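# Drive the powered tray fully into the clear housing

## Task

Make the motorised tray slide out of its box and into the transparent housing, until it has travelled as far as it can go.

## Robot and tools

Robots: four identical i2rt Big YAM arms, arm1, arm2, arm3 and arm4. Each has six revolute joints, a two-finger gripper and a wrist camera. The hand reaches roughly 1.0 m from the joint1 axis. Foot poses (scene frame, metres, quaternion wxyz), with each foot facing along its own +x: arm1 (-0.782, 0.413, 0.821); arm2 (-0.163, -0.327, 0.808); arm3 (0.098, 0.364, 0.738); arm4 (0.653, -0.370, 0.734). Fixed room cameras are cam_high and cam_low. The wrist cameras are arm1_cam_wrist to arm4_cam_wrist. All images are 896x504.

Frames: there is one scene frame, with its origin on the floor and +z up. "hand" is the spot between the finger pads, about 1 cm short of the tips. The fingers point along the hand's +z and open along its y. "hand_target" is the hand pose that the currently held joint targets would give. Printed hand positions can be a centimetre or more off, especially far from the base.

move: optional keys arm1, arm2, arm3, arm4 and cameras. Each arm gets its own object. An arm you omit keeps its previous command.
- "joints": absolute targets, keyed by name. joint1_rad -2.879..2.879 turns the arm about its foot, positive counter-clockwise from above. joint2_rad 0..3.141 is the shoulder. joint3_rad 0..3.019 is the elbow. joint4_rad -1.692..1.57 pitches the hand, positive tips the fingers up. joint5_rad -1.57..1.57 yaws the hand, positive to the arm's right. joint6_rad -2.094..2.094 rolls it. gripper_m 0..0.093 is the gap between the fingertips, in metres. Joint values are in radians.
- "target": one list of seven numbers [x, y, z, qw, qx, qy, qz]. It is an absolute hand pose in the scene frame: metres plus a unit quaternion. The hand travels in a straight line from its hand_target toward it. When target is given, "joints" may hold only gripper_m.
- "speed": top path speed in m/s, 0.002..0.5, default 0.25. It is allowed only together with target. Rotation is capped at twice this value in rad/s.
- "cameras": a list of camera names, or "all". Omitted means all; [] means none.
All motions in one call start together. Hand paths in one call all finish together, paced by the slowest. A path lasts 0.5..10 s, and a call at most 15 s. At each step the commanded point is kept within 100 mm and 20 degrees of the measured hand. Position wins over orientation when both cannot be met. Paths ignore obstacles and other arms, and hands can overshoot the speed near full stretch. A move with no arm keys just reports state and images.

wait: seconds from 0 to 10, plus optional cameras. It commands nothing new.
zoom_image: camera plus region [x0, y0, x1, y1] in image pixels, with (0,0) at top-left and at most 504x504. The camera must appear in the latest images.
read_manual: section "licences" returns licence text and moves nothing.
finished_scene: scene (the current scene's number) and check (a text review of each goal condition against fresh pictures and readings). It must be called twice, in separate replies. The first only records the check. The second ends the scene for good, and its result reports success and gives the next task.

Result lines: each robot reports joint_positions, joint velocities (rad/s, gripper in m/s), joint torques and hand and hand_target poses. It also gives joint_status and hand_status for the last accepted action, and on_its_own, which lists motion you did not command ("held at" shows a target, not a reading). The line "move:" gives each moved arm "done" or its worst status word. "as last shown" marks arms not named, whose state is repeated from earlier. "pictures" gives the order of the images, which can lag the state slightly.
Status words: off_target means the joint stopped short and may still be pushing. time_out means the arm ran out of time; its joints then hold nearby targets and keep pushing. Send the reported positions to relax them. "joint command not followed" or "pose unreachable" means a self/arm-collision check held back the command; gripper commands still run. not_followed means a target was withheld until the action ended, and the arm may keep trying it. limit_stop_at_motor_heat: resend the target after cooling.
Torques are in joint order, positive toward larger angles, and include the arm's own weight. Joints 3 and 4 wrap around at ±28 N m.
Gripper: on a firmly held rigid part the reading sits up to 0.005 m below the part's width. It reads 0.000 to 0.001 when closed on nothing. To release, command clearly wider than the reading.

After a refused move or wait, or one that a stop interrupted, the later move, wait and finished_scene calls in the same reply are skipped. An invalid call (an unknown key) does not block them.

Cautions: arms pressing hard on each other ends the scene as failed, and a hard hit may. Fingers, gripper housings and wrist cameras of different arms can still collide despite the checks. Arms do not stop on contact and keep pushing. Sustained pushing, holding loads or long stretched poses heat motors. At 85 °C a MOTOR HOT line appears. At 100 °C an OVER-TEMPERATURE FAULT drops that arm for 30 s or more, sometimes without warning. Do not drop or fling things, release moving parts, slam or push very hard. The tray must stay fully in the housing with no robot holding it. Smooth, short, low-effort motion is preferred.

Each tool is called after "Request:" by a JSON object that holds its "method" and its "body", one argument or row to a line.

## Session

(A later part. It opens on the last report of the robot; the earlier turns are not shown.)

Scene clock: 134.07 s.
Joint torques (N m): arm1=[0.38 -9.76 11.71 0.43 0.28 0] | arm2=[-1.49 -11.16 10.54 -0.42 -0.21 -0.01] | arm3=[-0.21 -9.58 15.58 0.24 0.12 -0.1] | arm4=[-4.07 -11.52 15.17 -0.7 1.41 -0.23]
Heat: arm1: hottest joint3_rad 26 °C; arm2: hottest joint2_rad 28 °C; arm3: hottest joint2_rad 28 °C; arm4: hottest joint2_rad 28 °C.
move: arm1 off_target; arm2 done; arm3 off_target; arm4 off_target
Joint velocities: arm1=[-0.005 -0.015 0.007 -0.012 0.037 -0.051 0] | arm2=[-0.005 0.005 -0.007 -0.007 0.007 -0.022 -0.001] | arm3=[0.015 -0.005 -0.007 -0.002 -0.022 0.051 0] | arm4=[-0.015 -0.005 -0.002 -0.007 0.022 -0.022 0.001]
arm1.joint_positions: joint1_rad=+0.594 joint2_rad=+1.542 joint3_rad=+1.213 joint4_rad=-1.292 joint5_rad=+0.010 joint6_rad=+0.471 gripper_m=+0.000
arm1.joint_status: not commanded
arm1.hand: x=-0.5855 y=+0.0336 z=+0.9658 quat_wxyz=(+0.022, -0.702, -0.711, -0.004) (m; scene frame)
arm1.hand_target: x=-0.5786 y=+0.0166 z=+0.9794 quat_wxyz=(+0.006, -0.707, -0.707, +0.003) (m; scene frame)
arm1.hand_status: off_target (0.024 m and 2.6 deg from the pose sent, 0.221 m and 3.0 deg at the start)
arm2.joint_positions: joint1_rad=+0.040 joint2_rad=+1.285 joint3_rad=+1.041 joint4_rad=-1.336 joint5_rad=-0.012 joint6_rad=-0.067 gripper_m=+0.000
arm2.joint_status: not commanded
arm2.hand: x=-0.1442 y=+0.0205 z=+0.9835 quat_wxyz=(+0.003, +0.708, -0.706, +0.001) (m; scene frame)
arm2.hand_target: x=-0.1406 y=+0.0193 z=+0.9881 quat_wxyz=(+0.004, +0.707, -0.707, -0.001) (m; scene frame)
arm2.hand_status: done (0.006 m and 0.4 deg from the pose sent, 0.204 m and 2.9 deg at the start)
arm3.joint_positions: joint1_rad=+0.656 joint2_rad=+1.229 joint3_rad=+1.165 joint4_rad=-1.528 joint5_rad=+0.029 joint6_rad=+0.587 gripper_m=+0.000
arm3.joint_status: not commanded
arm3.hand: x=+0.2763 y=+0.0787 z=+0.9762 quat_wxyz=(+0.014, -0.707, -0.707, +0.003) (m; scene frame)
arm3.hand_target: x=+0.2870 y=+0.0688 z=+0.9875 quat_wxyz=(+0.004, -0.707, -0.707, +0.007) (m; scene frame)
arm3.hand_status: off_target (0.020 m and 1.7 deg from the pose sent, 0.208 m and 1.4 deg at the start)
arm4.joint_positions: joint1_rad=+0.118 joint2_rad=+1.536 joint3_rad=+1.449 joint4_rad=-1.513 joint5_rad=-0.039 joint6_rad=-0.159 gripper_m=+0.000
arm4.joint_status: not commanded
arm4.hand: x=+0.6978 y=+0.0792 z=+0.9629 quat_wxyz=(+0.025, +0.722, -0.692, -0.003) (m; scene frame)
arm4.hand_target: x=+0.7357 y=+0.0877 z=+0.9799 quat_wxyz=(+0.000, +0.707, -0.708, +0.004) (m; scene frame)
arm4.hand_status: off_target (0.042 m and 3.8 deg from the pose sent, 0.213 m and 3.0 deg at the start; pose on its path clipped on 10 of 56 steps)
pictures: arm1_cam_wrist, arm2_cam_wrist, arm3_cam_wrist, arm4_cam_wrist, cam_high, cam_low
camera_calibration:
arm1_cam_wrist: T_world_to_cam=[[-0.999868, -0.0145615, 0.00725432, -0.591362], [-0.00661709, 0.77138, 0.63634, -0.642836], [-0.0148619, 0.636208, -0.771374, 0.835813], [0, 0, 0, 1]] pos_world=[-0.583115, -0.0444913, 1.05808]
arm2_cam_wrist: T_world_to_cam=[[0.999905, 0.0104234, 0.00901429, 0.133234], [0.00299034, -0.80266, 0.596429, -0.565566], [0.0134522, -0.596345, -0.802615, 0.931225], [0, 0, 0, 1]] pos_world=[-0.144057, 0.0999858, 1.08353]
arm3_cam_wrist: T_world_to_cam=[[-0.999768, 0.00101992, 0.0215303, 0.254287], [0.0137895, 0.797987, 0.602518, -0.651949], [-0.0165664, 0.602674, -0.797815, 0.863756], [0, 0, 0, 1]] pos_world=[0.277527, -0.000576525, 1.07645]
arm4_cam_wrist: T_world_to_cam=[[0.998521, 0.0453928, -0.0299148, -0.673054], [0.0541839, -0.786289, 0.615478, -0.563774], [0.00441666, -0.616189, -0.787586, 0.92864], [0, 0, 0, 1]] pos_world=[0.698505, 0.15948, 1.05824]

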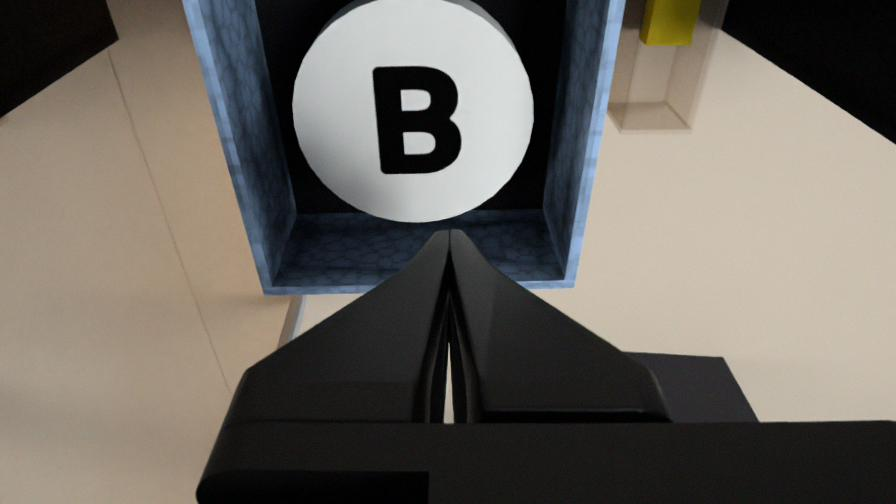

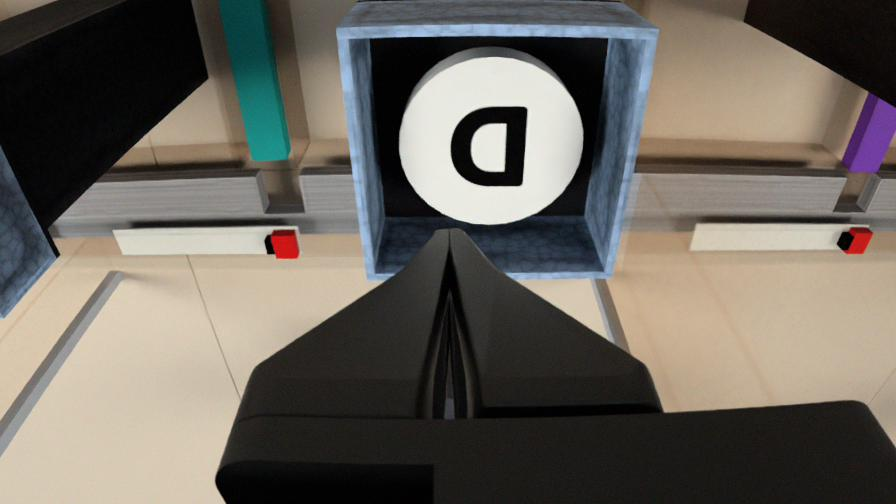

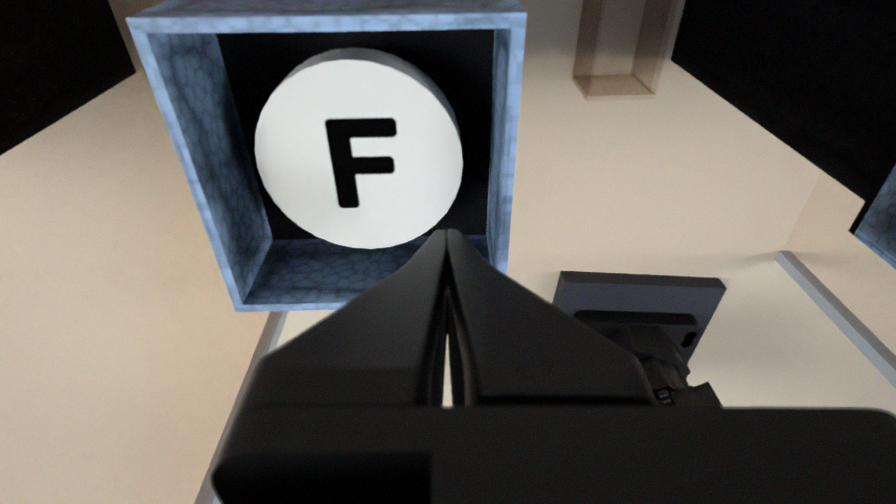

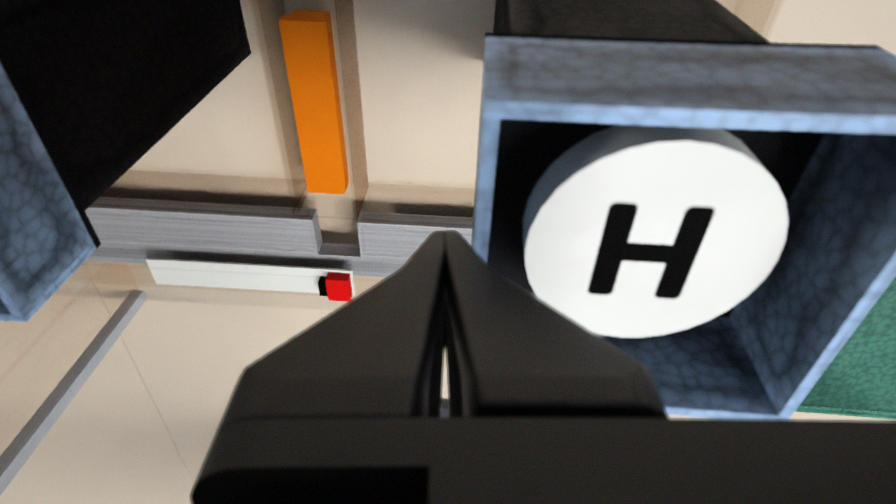

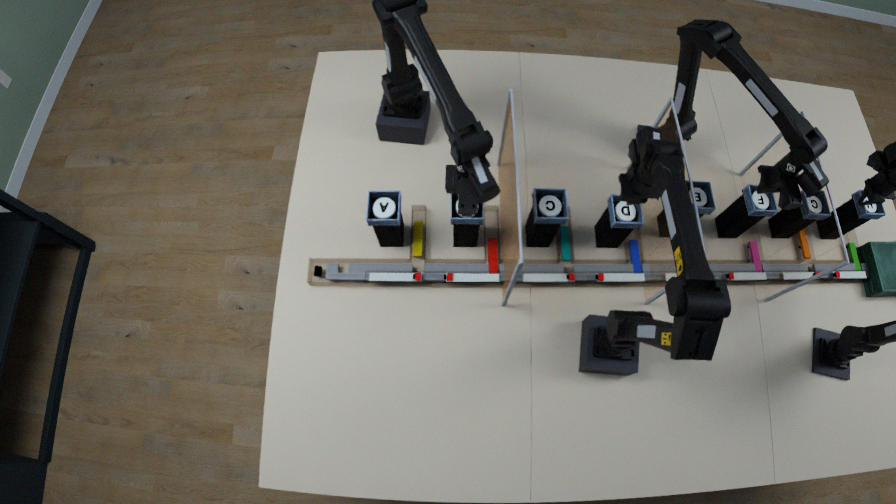

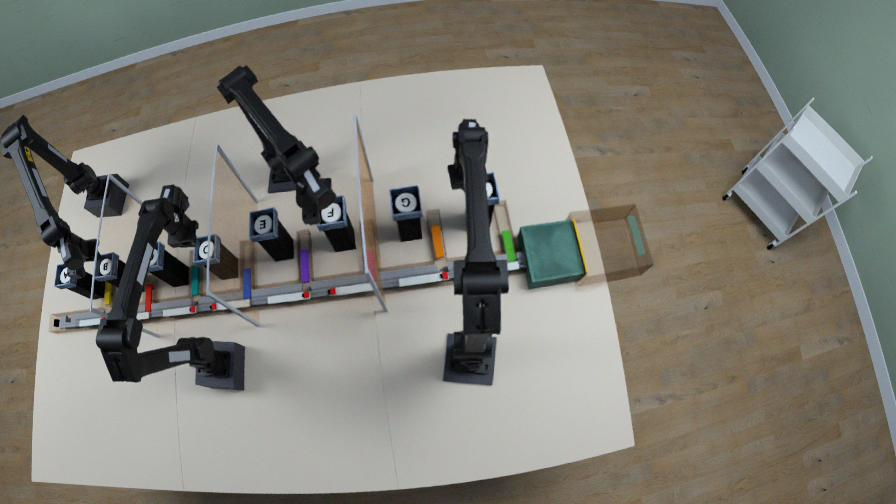

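Request:
{"method": "move", "body": {
  "arm1": {"target": [-0.571, 0.001, 0.964, 0, 0.7071, 0.7071, 0], "speed": 0.2},
  "arm2": {"target": [-0.127, 0.024, 0.946, 0, 0.7071, -0.7071, 0], "speed": 0.2},
  "arm3": {"target": [0.310, 0.061, 0.969, 0, 0.7071, 0.7071, 0], "speed": 0.2},
  "arm4": {"target": [0.690, 0.080, 1.005, 0, 0.7071, -0.7071, 0], "speed": 0.3},
  "cameras": ["all"]
}}

Request:
{"method": "zoom_image", "body": {
  "camera": "cam_high",
  "region": [360, 190, 600, 290]
}}

Request:
{"method": "zoom_image", "body": {
  "camera": "cam_low",
  "region": [130, 220, 340, 325]
}}

Scene clock: 141.40 s.
Joint torques (N m): arm1=[-0.15 -10.4 11.78 1.16 -0.05 -0.06] | arm2=[-2.02 -8.59 9.5 0.77 0.06 -0.01] | arm3=[-0.26 -10.52 15.06 0.88 -0.12 -0.03] | arm4=[1.08 -15.15 15.98 -0.58 0.02 0.06]
Heat: arm1: hottest joint3_rad 28 °C; arm2: hottest joint2_rad 28 °C; arm3: hottest joint2_rad 28 °C; arm4: hottest joint2_rad 28 °C.
move: arm1 off_target; arm2 off_target; arm3 off_target; arm4 off_target
Joint velocities: arm1=[-0.015 -0.005 0.002 0.017 -0.051 0.081 0] | arm2=[-0.015 -0.024 -0.007 -0.002 0.007 -0.022 0] | arm3=[0.005 0.005 -0.012 0.007 -0.037 -0.007 0] | arm4=[0.005 0.005 0.002 -0.012 0.007 -0.051 -0.001]
arm1.joint_positions: joint1_rad=+0.594 joint2_rad=+1.589 joint3_rad=+1.223 joint4_rad=-1.263 joint5_rad=+0.009 joint6_rad=+0.472 gripper_m=+0.000
arm1.joint_status: not commanded
arm1.hand: x=-0.5803 y=+0.0239 z=+0.9497 quat_wxyz=(+0.025, -0.703, -0.711, -0.006) (m; scene frame)
arm1.hand_target: x=-0.5720 y=+0.0019 z=+0.9640 quat_wxyz=(+0.000, -0.707, -0.707, +0.000) (m; scene frame)
arm1.hand_status: off_target (0.029 m and 3.0 deg from the pose sent, 0.036 m and 2.6 deg at the start)
arm2.joint_positions: joint1_rad=+0.009 joint2_rad=+1.296 joint3_rad=+0.977 joint4_rad=-1.237 joint5_rad=-0.012 joint6_rad=-0.099 gripper_m=+0.000
arm2.joint_status: not commanded
arm2.hand: x=-0.1330 y=+0.0218 z=+0.9565 quat_wxyz=(-0.006, +0.709, -0.705, -0.007) (m; scene frame)
arm2.hand_target: x=-0.1272 y=+0.0231 z=+0.9463 quat_wxyz=(+0.000, +0.707, -0.707, +0.000) (m; scene frame)
arm2.hand_status: off_target (0.012 m and 1.1 deg from the pose sent, 0.041 m and 0.4 deg at the start)
arm3.joint_positions: joint1_rad=+0.687 joint2_rad=+1.280 joint3_rad=+1.165 joint4_rad=-1.484 joint5_rad=+0.020 joint6_rad=+0.619 gripper_m=+0.000
arm3.joint_status: not commanded
arm3.hand: x=+0.2955 y=+0.0727 z=+0.9598 quat_wxyz=(+0.016, -0.707, -0.707, -0.001) (m; scene frame)
arm3.hand_target: x=+0.3093 y=+0.0616 z=+0.9687 quat_wxyz=(+0.000, -0.707, -0.707, +0.000) (m; scene frame)
arm3.hand_status: off_target (0.021 m and 1.9 deg from the pose sent, 0.039 m and 1.7 deg at the start)
arm4.joint_positions: joint1_rad=+0.141 joint2_rad=+1.532 joint3_rad=+1.452 joint4_rad=-1.572 joint5_rad=-0.008 joint6_rad=-0.098 gripper_m=+0.000
arm4.joint_status: not commanded
arm4.hand: x=+0.6919 y=+0.0654 z=+0.9661 quat_wxyz=(+0.036, +0.708, -0.705, +0.027) (m; scene frame)
arm4.hand_target: x=+0.6897 y=+0.0777 z=+1.0050 quat_wxyz=(+0.000, +0.707, -0.707, -0.001) (m; scene frame)
arm4.hand_status: off_target (0.042 m and 5.1 deg from the pose sent, 0.043 m and 3.8 deg at the start)
pictures: arm1_cam_wrist, arm2_cam_wrist, arm3_cam_wrist, arm4_cam_wrist, cam_high, cam_low
camera_calibration:
arm1_cam_wrist: T_world_to_cam=[[-0.999857, -0.0134811, 0.0102308, -0.589081], [-0.00376683, 0.766638, 0.642069, -0.628758], [-0.0164991, 0.641938, -0.766579, 0.824062], [0, 0, 0, 1]] pos_world=[-0.577769, -0.0549088, 1.04144]
arm2_cam_wrist: T_world_to_cam=[[0.999861, 0.0123035, 0.0112532, 0.120095], [0.00354916, -0.81649, 0.577349, -0.529861], [0.0162915, -0.577229, -0.81642, 0.923298], [0, 0, 0, 1]] pos_world=[-0.133239, 0.0988505, 1.05836]
arm3_cam_wrist: T_world_to_cam=[[-0.999829, 0.00172922, 0.0184298, 0.276751], [0.0126171, 0.792177, 0.61016, -0.644114], [-0.0135445, 0.610288, -0.792064, 0.847697], [0, 0, 0, 1]] pos_world=[0.296312, -0.00756578, 1.05934]
arm4_cam_wrist: T_world_to_cam=[[0.999969, 0.00742943, -0.00242386, -0.691512], [0.00717837, -0.75063, 0.660684, -0.589769], [0.00308909, -0.660681, -0.75066, 0.890862], [0, 0, 0, 1]] pos_world=[0.692972, 0.151015, 1.05671]

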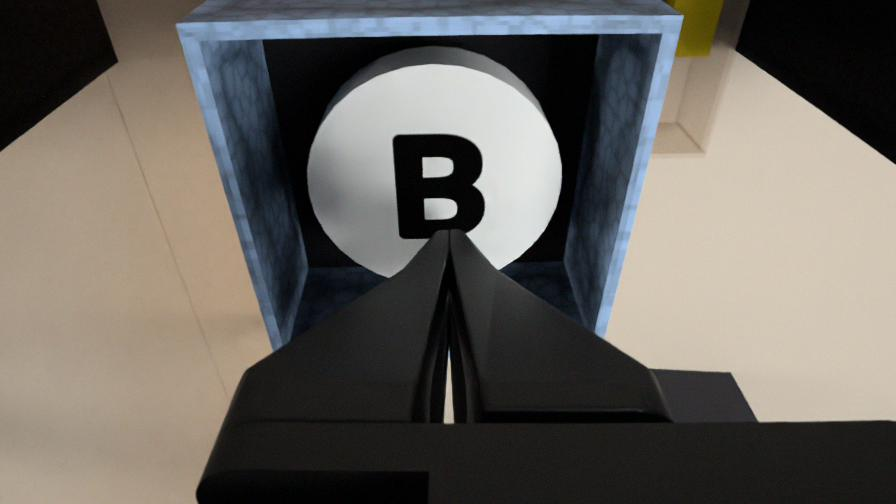

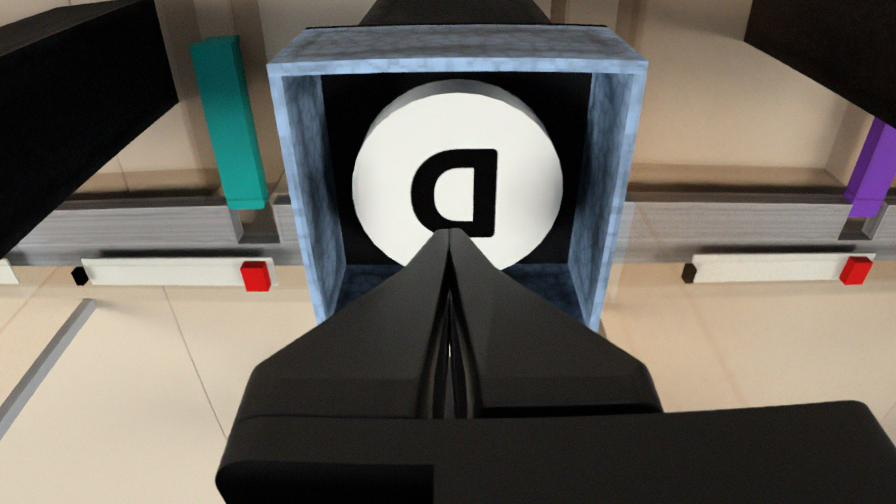

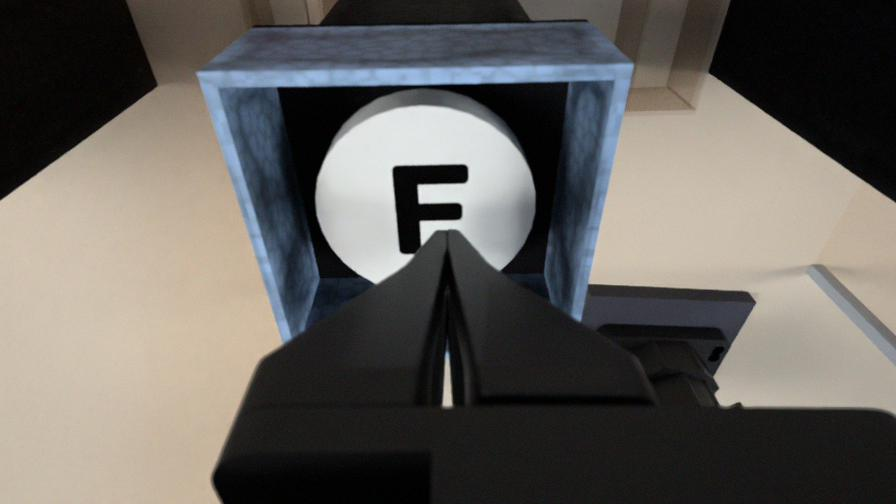

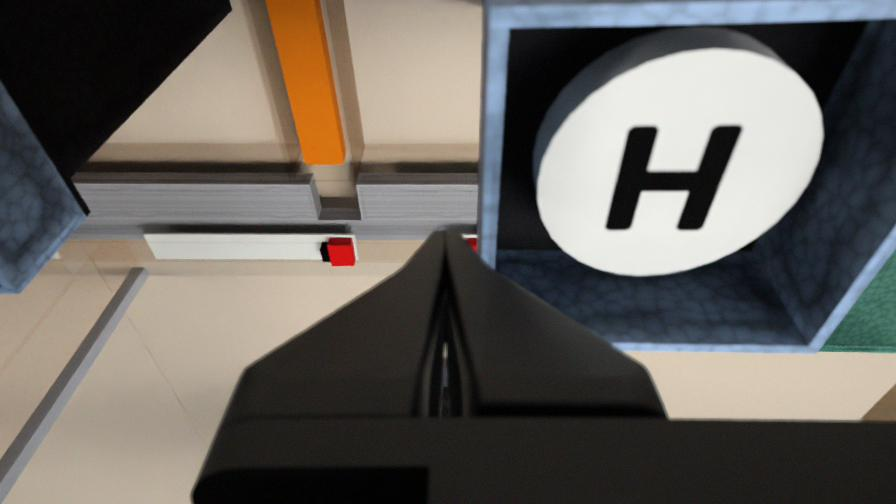

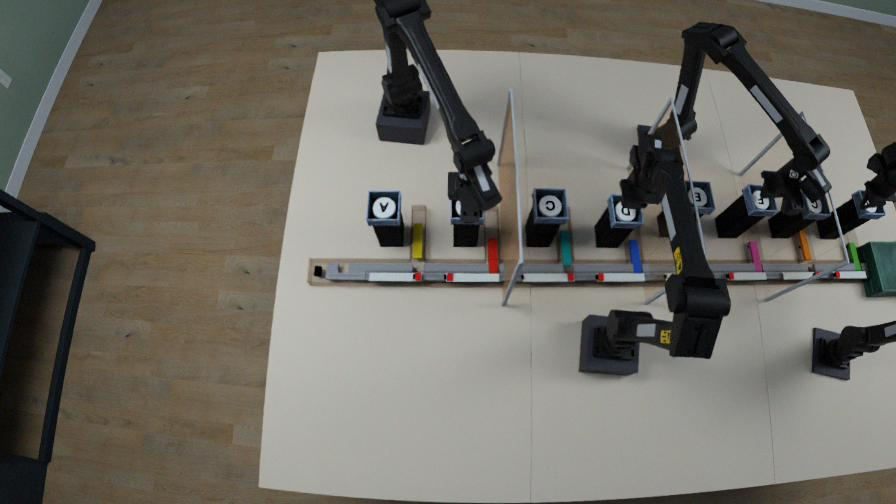

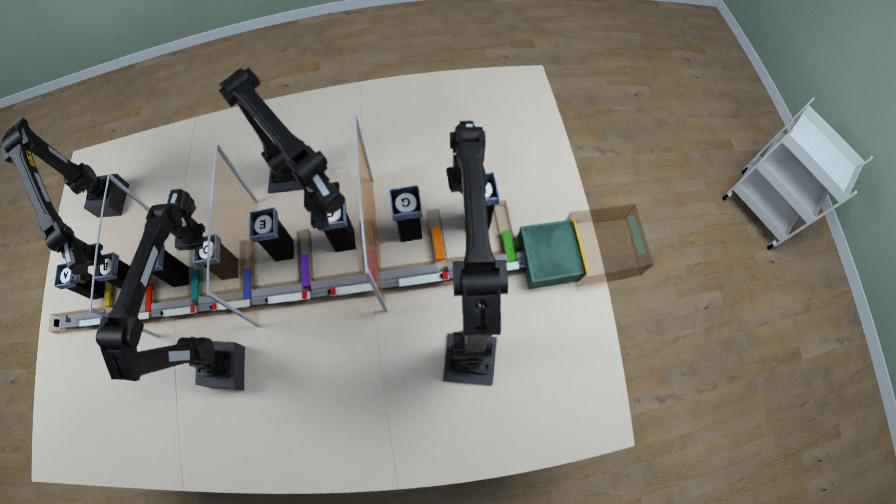

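Scaled by 2.100 from the camera's 896x504 image, which has a finer 1280x720 frame.

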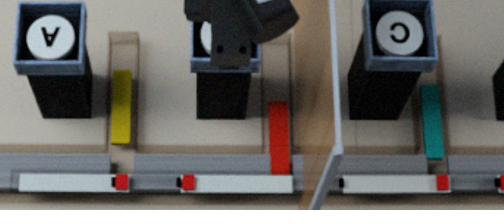

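Scaled by 2.400 from the camera's 896x504 image, which has a finer 1280x720 frame.

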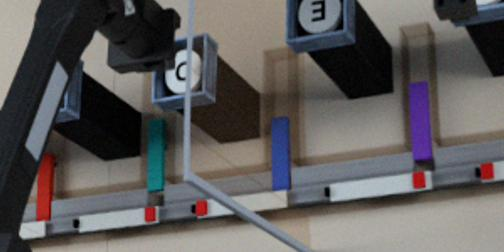

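Request:
{"method": "wait", "body": {
  "seconds": 0.1,
  "cameras": ["cam_high", "cam_low"]
}}

Request:
{"method": "zoom_image", "body": {
  "camera": "cam_high",
  "region": [360, 190, 600, 290]
}}

Request:
{"method": "zoom_image", "body": {
  "camera": "cam_low",
  "region": [130, 220, 340, 325]
}}

Scene clock: 142.43 s.
Joint torques (N m): arm1=[-0.32 -10.4 11.78 1.13 -0.04 -0.04] | arm2=[-1.44 -8.59 9.47 0.75 0.03 -0.03] | arm3=[-0.26 -10.7 15.05 0.87 -0.12 -0.03] | arm4=[1.08 -15.21 15.98 -0.57 0.02 0.07]
Heat: arm1: hottest joint3_rad 29 °C; arm2: hottest joint2_rad 28 °C; arm3: hottest joint2_rad 28 °C; arm4: hottest joint2_rad 28 °C.
Joint velocities: arm1=[-0.024 -0.005 -0.002 -0.007 -0.007 -0.051 0] | arm2=[0.005 -0.005 -0.007 -0.007 0.007 -0.022 -0.001] | arm3=[-0.015 0.005 -0.002 -0.012 -0.066 -0.022 0.001] | arm4=[0.005 0.005 0.002 -0.007 -0.007 -0.066 0]
arm1.joint_positions: joint1_rad=+0.594 joint2_rad=+1.589 joint3_rad=+1.223 joint4_rad=-1.263 joint5_rad=+0.009 joint6_rad=+0.472 gripper_m=+0.000
arm1.joint_status: not commanded
arm1.hand: x=-0.5803 y=+0.0239 z=+0.9497 quat_wxyz=(+0.025, -0.703, -0.711, -0.006) (m; scene frame)
arm1.hand_target: x=-0.5720 y=+0.0020 z=+0.9640 quat_wxyz=(+0.000, -0.707, -0.707, +0.000) (m; scene frame)
arm1.hand_status: off_target (0.029 m and 3.0 deg from the pose sent, 0.036 m and 2.6 deg at the start)
arm2.joint_positions: joint1_rad=+0.009 joint2_rad=+1.296 joint3_rad=+0.977 joint4_rad=-1.237 joint5_rad=-0.012 joint6_rad=-0.100 gripper_m=+0.000
arm2.joint_status: not commanded
arm2.hand: x=-0.1330 y=+0.0218 z=+0.9565 quat_wxyz=(-0.006, +0.709, -0.705, -0.007) (m; scene frame)
arm2.hand_target: x=-0.1272 y=+0.0232 z=+0.9463 quat_wxyz=(+0.000, +0.707, -0.707, +0.000) (m; scene frame)
arm2.hand_status: off_target (0.012 m and 1.1 deg from the pose sent, 0.041 m and 0.4 deg at the start)
arm3.joint_positions: joint1_rad=+0.687 joint2_rad=+1.280 joint3_rad=+1.165 joint4_rad=-1.484 joint5_rad=+0.020 joint6_rad=+0.619 gripper_m=+0.000
arm3.joint_status: not commanded
arm3.hand: x=+0.2955 y=+0.0727 z=+0.9598 quat_wxyz=(+0.016, -0.707, -0.707, -0.001) (m; scene frame)
arm3.hand_target: x=+0.3093 y=+0.0616 z=+0.9687 quat_wxyz=(+0.000, -0.707, -0.707, +0.000) (m; scene frame)
arm3.hand_status: off_target (0.021 m and 1.9 deg from the pose sent, 0.039 m and 1.7 deg at the start)
arm4.joint_positions: joint1_rad=+0.141 joint2_rad=+1.532 joint3_rad=+1.452 joint4_rad=-1.572 joint5_rad=-0.008 joint6_rad=-0.097 gripper_m=+0.000
arm4.joint_status: not commanded
arm4.hand: x=+0.6919 y=+0.0653 z=+0.9661 quat_wxyz=(+0.036, +0.708, -0.705, +0.027) (m; scene frame)
arm4.hand_target: x=+0.6897 y=+0.0777 z=+1.0050 quat_wxyz=(+0.000, +0.707, -0.707, -0.001) (m; scene frame)
arm4.hand_status: off_target (0.042 m and 5.2 deg from the pose sent, 0.043 m and 3.8 deg at the start)
wait: 0.10 s; at rest from the start
pictures: cam_high, cam_low

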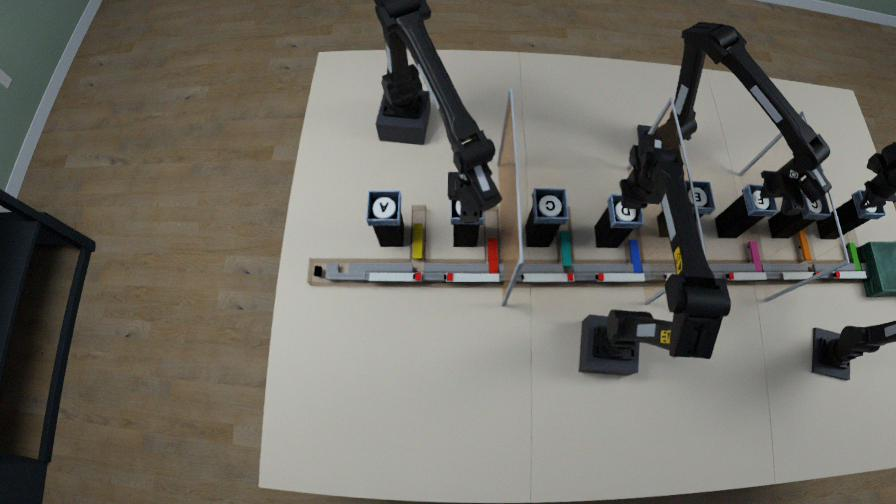

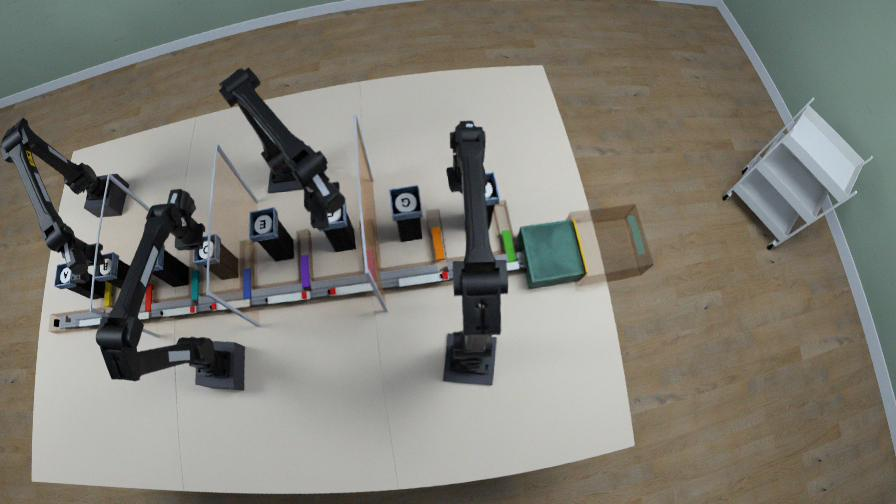

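Scaled by 2.100 from the camera's 896x504 image, which has a finer 1280x720 frame.

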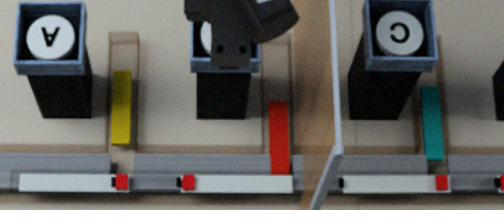

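Scaled by 2.400 from the camera's 896x504 image, which has a finer 1280x720 frame.

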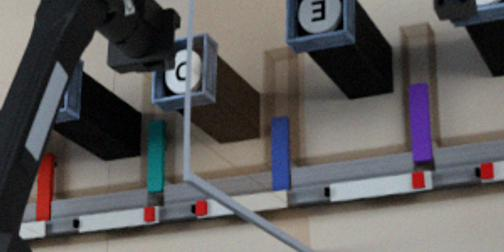

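Request:
{"method": "move", "body": {
  "arm1": {"joints": {"joint1_rad": 0.590, "joint2_rad": 1.840, "joint3_rad": 0.9235, "joint4_rad": -1.0895, "joint6_rad": 0.468}},
  "arm2": {"joints": {"joint1_rad": 0.004, "joint2_rad": 1.540, "joint3_rad": 0.648, "joint4_rad": -1.078, "joint6_rad": -0.104}},
  "arm3": {"joints": {"joint1_rad": 0.691, "joint2_rad": 1.460, "joint3_rad": 0.7965, "joint4_rad": -1.318, "joint6_rad": 0.622}},
  "arm4": {"target": [0.690, 0.090, 1.045, 0, 0.7071, -0.7071, 0], "speed": 0.3},
  "cameras": ["arm1_cam_wrist", "arm2_cam_wrist", "arm3_cam_wrist", "arm4_cam_wrist"]
}}

Scene clock: 147.87 s.
Joint torques (N m): arm1=[0.15 6.12 -0.77 2.03 -0.03 -0.11] | arm2=[-0.62 5.83 -0.69 1.61 0.08 0.03] | arm3=[-0.97 3.08 -0.38 0.46 -0.13 -0.11] | arm4=[1.08 -12.69 15.99 -0.47 0.01 0.08]
Heat: arm1: hottest joint3_rad 29 °C; arm2: hottest joint2_rad 28 °C; arm3: hottest joint2_rad 28 °C; arm4: hottest joint3_rad 29 °C.
move: arm1 time_out; arm2 time_out; arm3 time_out; arm4 off_target
Joint velocities: arm1=[-0.005 -0.015 0.007 -0.012 0.037 -0.081 -0.001] | arm2=[-0.015 -0.005 0.002 -0.002 -0.037 -0.037 -0.001] | arm3=[-0.005 -0.005 -0.002 -0.007 -0.037 -0.037 0] | arm4=[0.005 -0.005 -0.007 -0.002 -0.037 -0.022 -0.001]
arm1.joint_positions: joint1_rad=+0.594 joint2_rad=+1.599 joint3_rad=+1.154 joint4_rad=-1.113 joint5_rad=+0.009 joint6_rad=+0.472 gripper_m=+0.000
arm1.joint_status: joint2_rad time_out (moved +0.010 of +0.251); joint3_rad time_out (moved -0.069 of -0.299); the others done
arm1.on_its_own: joint2_rad reads +1.599 and still pushes toward +1.840 since a time_out; joint3_rad reads +1.154 and still pushes toward +1.031 since a time_out (your +0.923 is given up)
arm1.hand: x=-0.5758 y=+0.0155 z=+0.9209 quat_wxyz=(-0.008, -0.703, -0.711, +0.005) (m; scene frame)
arm1.hand_target: x=-0.6109 y=+0.0819 z=+0.7918 quat_wxyz=(+0.152, -0.693, -0.703, -0.049) (m; scene frame)
arm1.hand_status: not commanded
arm2.joint_positions: joint1_rad=+0.009 joint2_rad=+1.343 joint3_rad=+0.895 joint4_rad=-1.108 joint5_rad=-0.012 joint6_rad=-0.100 gripper_m=+0.000
arm2.joint_status: joint2_rad time_out (moved +0.047 of +0.244); joint3_rad time_out (moved -0.082 of -0.329); the others done
arm2.on_its_own: joint2_rad reads +1.343 and still pushes toward +1.540 since a time_out; joint3_rad reads +0.895 and still pushes toward +0.775 since a time_out (your +0.648 is given up)
arm2.hand: x=-0.1326 y=+0.0215 z=+0.9122 quat_wxyz=(-0.006, +0.709, -0.705, -0.007) (m; scene frame)
arm2.hand_target: x=-0.1359 y=-0.0411 z=+0.8182 quat_wxyz=(+0.104, +0.702, -0.700, +0.085) (m; scene frame)
arm2.hand_status: not commanded
arm3.joint_positions: joint1_rad=+0.687 joint2_rad=+1.272 joint3_rad=+1.087 joint4_rad=-1.312 joint5_rad=+0.020 joint6_rad=+0.619 gripper_m=+0.000
arm3.joint_status: joint2_rad time_out (moved -0.008 of +0.180); joint3_rad time_out (moved -0.078 of -0.368); the others done
arm3.on_its_own: joint2_rad reads +1.272 and still pushes toward +1.460 since a time_out; joint3_rad reads +1.087 and still pushes toward +0.954 since a time_out (your +0.796 is given up)
arm3.hand: x=+0.3063 y=+0.0582 z=+0.9335 quat_wxyz=(-0.034, -0.708, -0.706, +0.007) (m; scene frame)
arm3.hand_target: x=+0.2805 y=+0.1007 z=+0.8279 quat_wxyz=(+0.127, -0.700, -0.703, -0.021) (m; scene frame)
arm3.hand_status: not commanded
arm4.joint_positions: joint1_rad=+0.142 joint2_rad=+1.531 joint3_rad=+1.590 joint4_rad=-1.670 joint5_rad=-0.007 joint6_rad=-0.095 gripper_m=+0.000
arm4.joint_status: not commanded
arm4.hand: x=+0.6921 y=+0.0761 z=+1.0188 quat_wxyz=(+0.020, +0.708, -0.706, +0.014) (m; scene frame)
arm4.hand_target: x=+0.6897 y=+0.0886 z=+1.0448 quat_wxyz=(-0.004, +0.707, -0.707, -0.004) (m; scene frame)
arm4.hand_status: off_target (0.030 m and 2.8 deg from the pose sent, 0.083 m and 5.2 deg at the start; a joint's target at an end of its range on 71 of 84 steps)
pictures: arm1_cam_wrist, arm2_cam_wrist, arm3_cam_wrist, arm4_cam_wrist
camera_calibration:
arm1_cam_wrist: T_world_to_cam=[[-0.999672, -0.0135382, -0.0217481, -0.554806], [-0.0237947, 0.805224, 0.592493, -0.570277], [0.00949087, 0.592816, -0.805282, 0.858765], [0, 0, 0, 1]] pos_world=[-0.576344, -0.0573998, 1.01737]
arm2_cam_wrist: T_world_to_cam=[[0.999856, 0.0126849, 0.0112601, 0.120213], [0.0038566, -0.816489, 0.577348, -0.504481], [0.0165173, -0.577222, -0.81642, 0.886966], [0, 0, 0, 1]] pos_world=[-0.1329, 0.0985482, 1.01405]
arm3_cam_wrist: T_world_to_cam=[[-0.999154, 0.00286104, -0.0410225, 0.343313], [-0.0198427, 0.840214, 0.541891, -0.545814], [0.0360181, 0.542247, -0.839447, 0.868796], [0, 0, 0, 1]] pos_world=[0.3009, -0.0134832, 1.03916]
arm4_cam_wrist: T_world_to_cam=[[0.99998, 0.00574309, 0.00263925, -0.696738], [0.00280133, -0.777033, 0.629454, -0.57967], [0.00566579, -0.629434, -0.777033, 0.960137], [0, 0, 0, 1]] pos_world=[0.692908, 0.157921, 1.11277]

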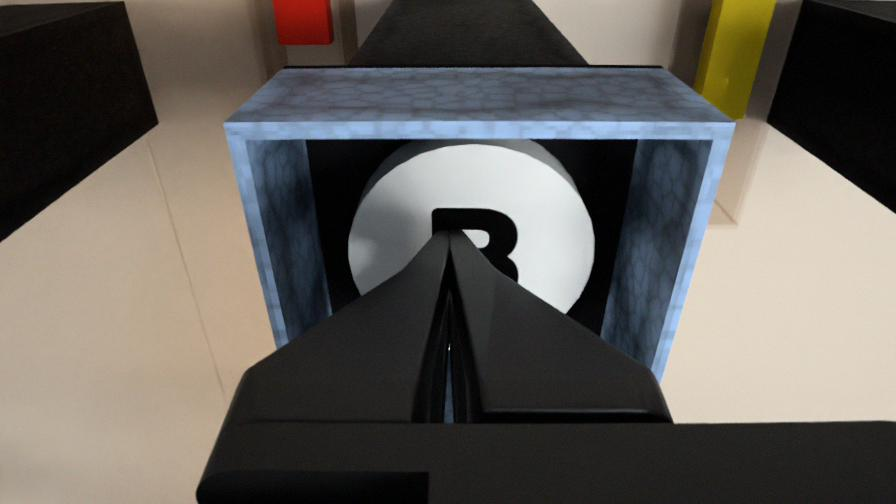

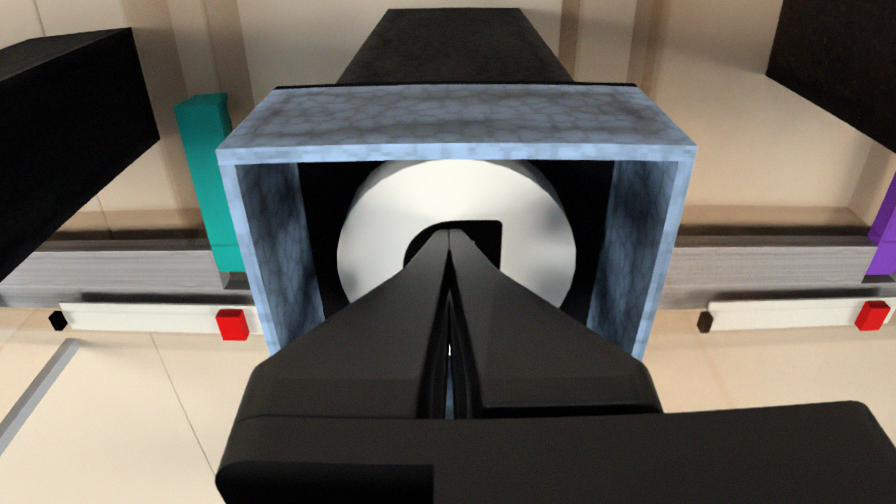

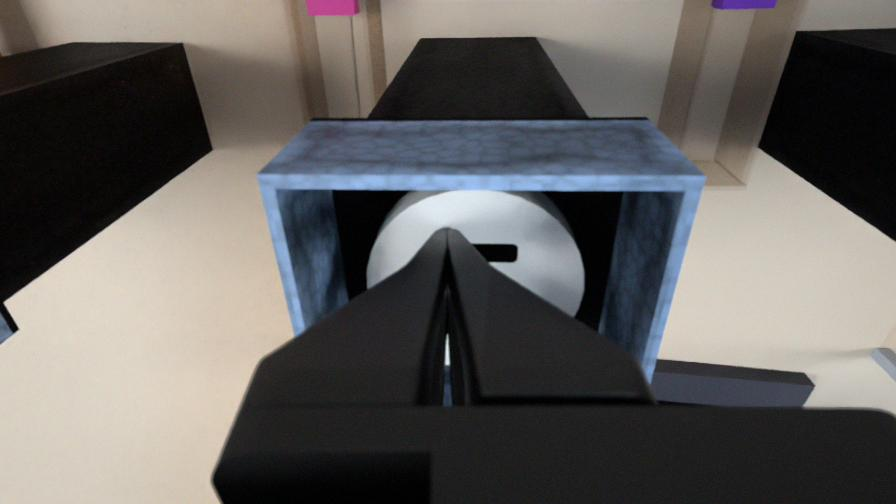

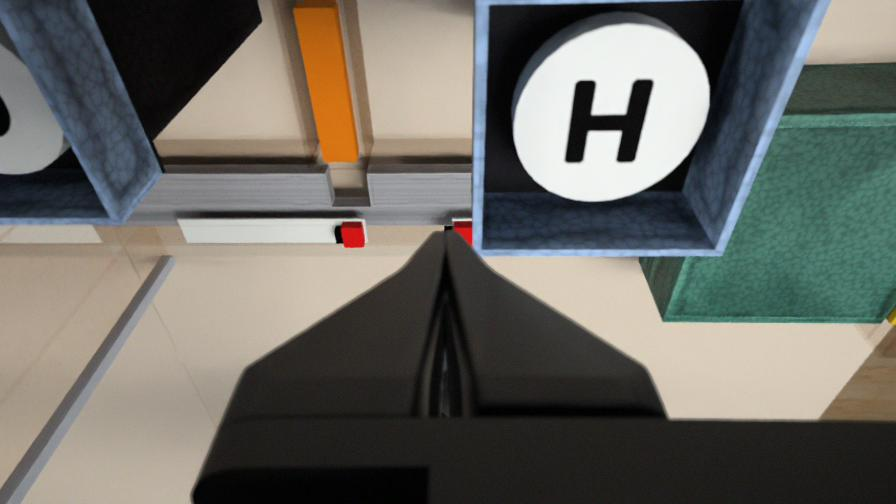

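Request:
{"method": "move", "body": {
  "arm4": {"target": [0.746, 0.094, 1.04, 0, 0.7071, -0.7071, 0], "speed": 0.2},
  "cameras": ["cam_high", "arm4_cam_wrist"]
}}

Scene clock: 150.07 s.
Joint torques (N m): arm1=[0.09 6.07 -0.73 1.99 -0.03 -0.12] | arm2=[-0.32 5.83 -0.72 1.62 0.05 0.07] | arm3=[-0.91 3.08 -0.36 0.46 -0.12 -0.12] | arm4=[0.56 -11.75 16.32 -0.49 -0.14 -0.17]
Heat: arm1: hottest joint3_rad 29 °C; arm2: hottest joint2_rad 28 °C; arm3: hottest joint2_rad 28 °C; arm4: hottest joint3_rad 30 °C.
move: arm4 off_target
Joint velocities: arm1=[-0.015 0.005 -0.002 -0.012 -0.051 0.007 0] | arm2=[0.005 0.005 -0.017 0.007 0.007 0.007 -0.001] | arm3=[-0.005 -0.005 0.012 -0.017 -0.051 0.007 0] | arm4=[-0.005 0.005 -0.007 0.007 -0.051 -0.007 0.001]
arm1.joint_positions: joint1_rad=+0.594 joint2_rad=+1.599 joint3_rad=+1.155 joint4_rad=-1.114 joint5_rad=+0.009 joint6_rad=+0.472 gripper_m=+0.000
arm1.joint_status: not commanded
arm1.on_its_own: joint2_rad reads +1.599 and still pushes toward +1.840 since a time_out; joint3_rad reads +1.155 and still pushes toward +1.031 since a time_out (your +0.923 is given up)
arm1.hand: x=-0.5758 y=+0.0155 z=+0.9210 quat_wxyz=(-0.008, -0.703, -0.711, +0.005) (m; scene frame)
arm1.hand_target: x=-0.6108 y=+0.0819 z=+0.7919 quat_wxyz=(+0.152, -0.693, -0.703, -0.049) (m; scene frame)
arm1.hand_status: not commanded
arm2.joint_positions: joint1_rad=+0.009 joint2_rad=+1.343 joint3_rad=+0.895 joint4_rad=-1.108 joint5_rad=-0.012 joint6_rad=-0.100 gripper_m=+0.000
arm2.joint_status: not commanded
arm2.on_its_own: joint2_rad reads +1.343 and still pushes toward +1.540 since a time_out; joint3_rad reads +0.895 and still pushes toward +0.775 since a time_out (your +0.648 is given up)
arm2.hand: x=-0.1326 y=+0.0215 z=+0.9122 quat_wxyz=(-0.006, +0.709, -0.705, -0.007) (m; scene frame)
arm2.hand_target: x=-0.1359 y=-0.0411 z=+0.8182 quat_wxyz=(+0.104, +0.702, -0.700, +0.085) (m; scene frame)
arm2.hand_status: not commanded
arm3.joint_positions: joint1_rad=+0.687 joint2_rad=+1.272 joint3_rad=+1.087 joint4_rad=-1.312 joint5_rad=+0.020 joint6_rad=+0.619 gripper_m=+0.000
arm3.joint_status: not commanded
arm3.on_its_own: joint2_rad reads +1.272 and still pushes toward +1.460 since a time_out; joint3_rad reads +1.087 and still pushes toward +0.954 since a time_out (your +0.796 is given up)
arm3.hand: x=+0.3064 y=+0.0581 z=+0.9335 quat_wxyz=(-0.034, -0.708, -0.706, +0.007) (m; scene frame)
arm3.hand_target: x=+0.2806 y=+0.1007 z=+0.8279 quat_wxyz=(+0.127, -0.700, -0.703, -0.021) (m; scene frame)
arm3.hand_status: not commanded
arm4.joint_positions: joint1_rad=+0.031 joint2_rad=+1.553 joint3_rad=+1.615 joint4_rad=-1.670 joint5_rad=-0.002 joint6_rad=-0.188 gripper_m=+0.000
arm4.joint_status: not commanded
arm4.hand: x=+0.7440 y=+0.0774 z=+1.0187 quat_wxyz=(+0.018, +0.701, -0.712, +0.014) (m; scene frame)
arm4.hand_target: x=+0.7462 y=+0.0926 z=+1.0398 quat_wxyz=(-0.002, +0.707, -0.708, +0.000) (m; scene frame)
arm4.hand_status: off_target (0.027 m and 2.8 deg from the pose sent, 0.061 m and 2.8 deg at the start; a joint's target at an end of its range on 25 of 38 steps)
pictures: arm4_cam_wrist, cam_high
camera_calibration:
arm4_cam_wrist: T_world_to_cam=[[0.999909, -0.0123959, 0.00530563, -0.749881], [-0.0129819, -0.778702, 0.627259, -0.564662], [-0.00364393, -0.627271, -0.778792, 0.969121], [0, 0, 0, 1]] pos_world=[0.746013, 0.158902, 1.11291]

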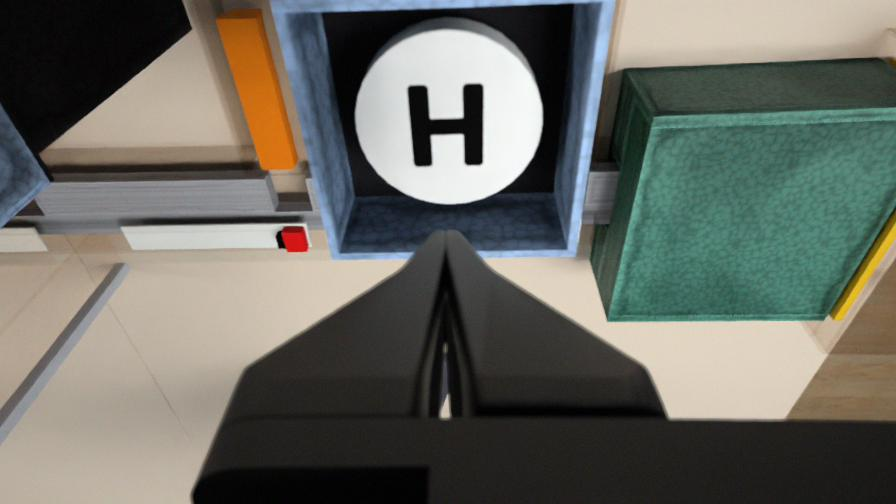

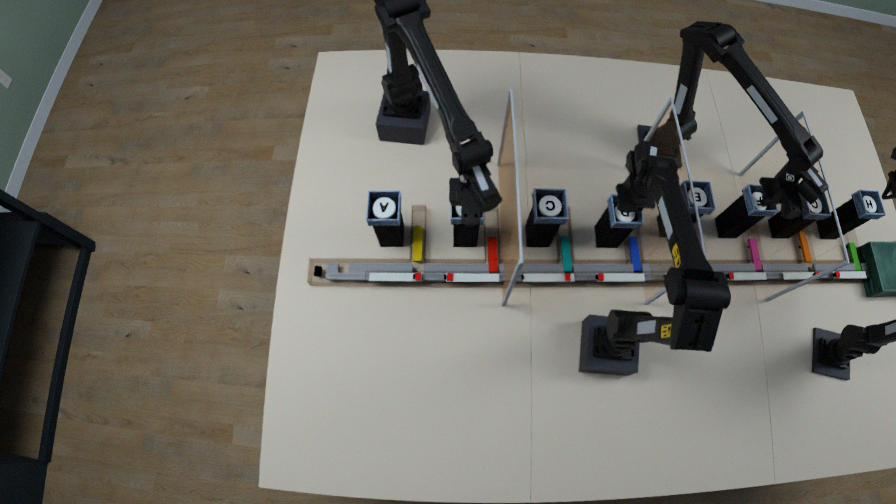

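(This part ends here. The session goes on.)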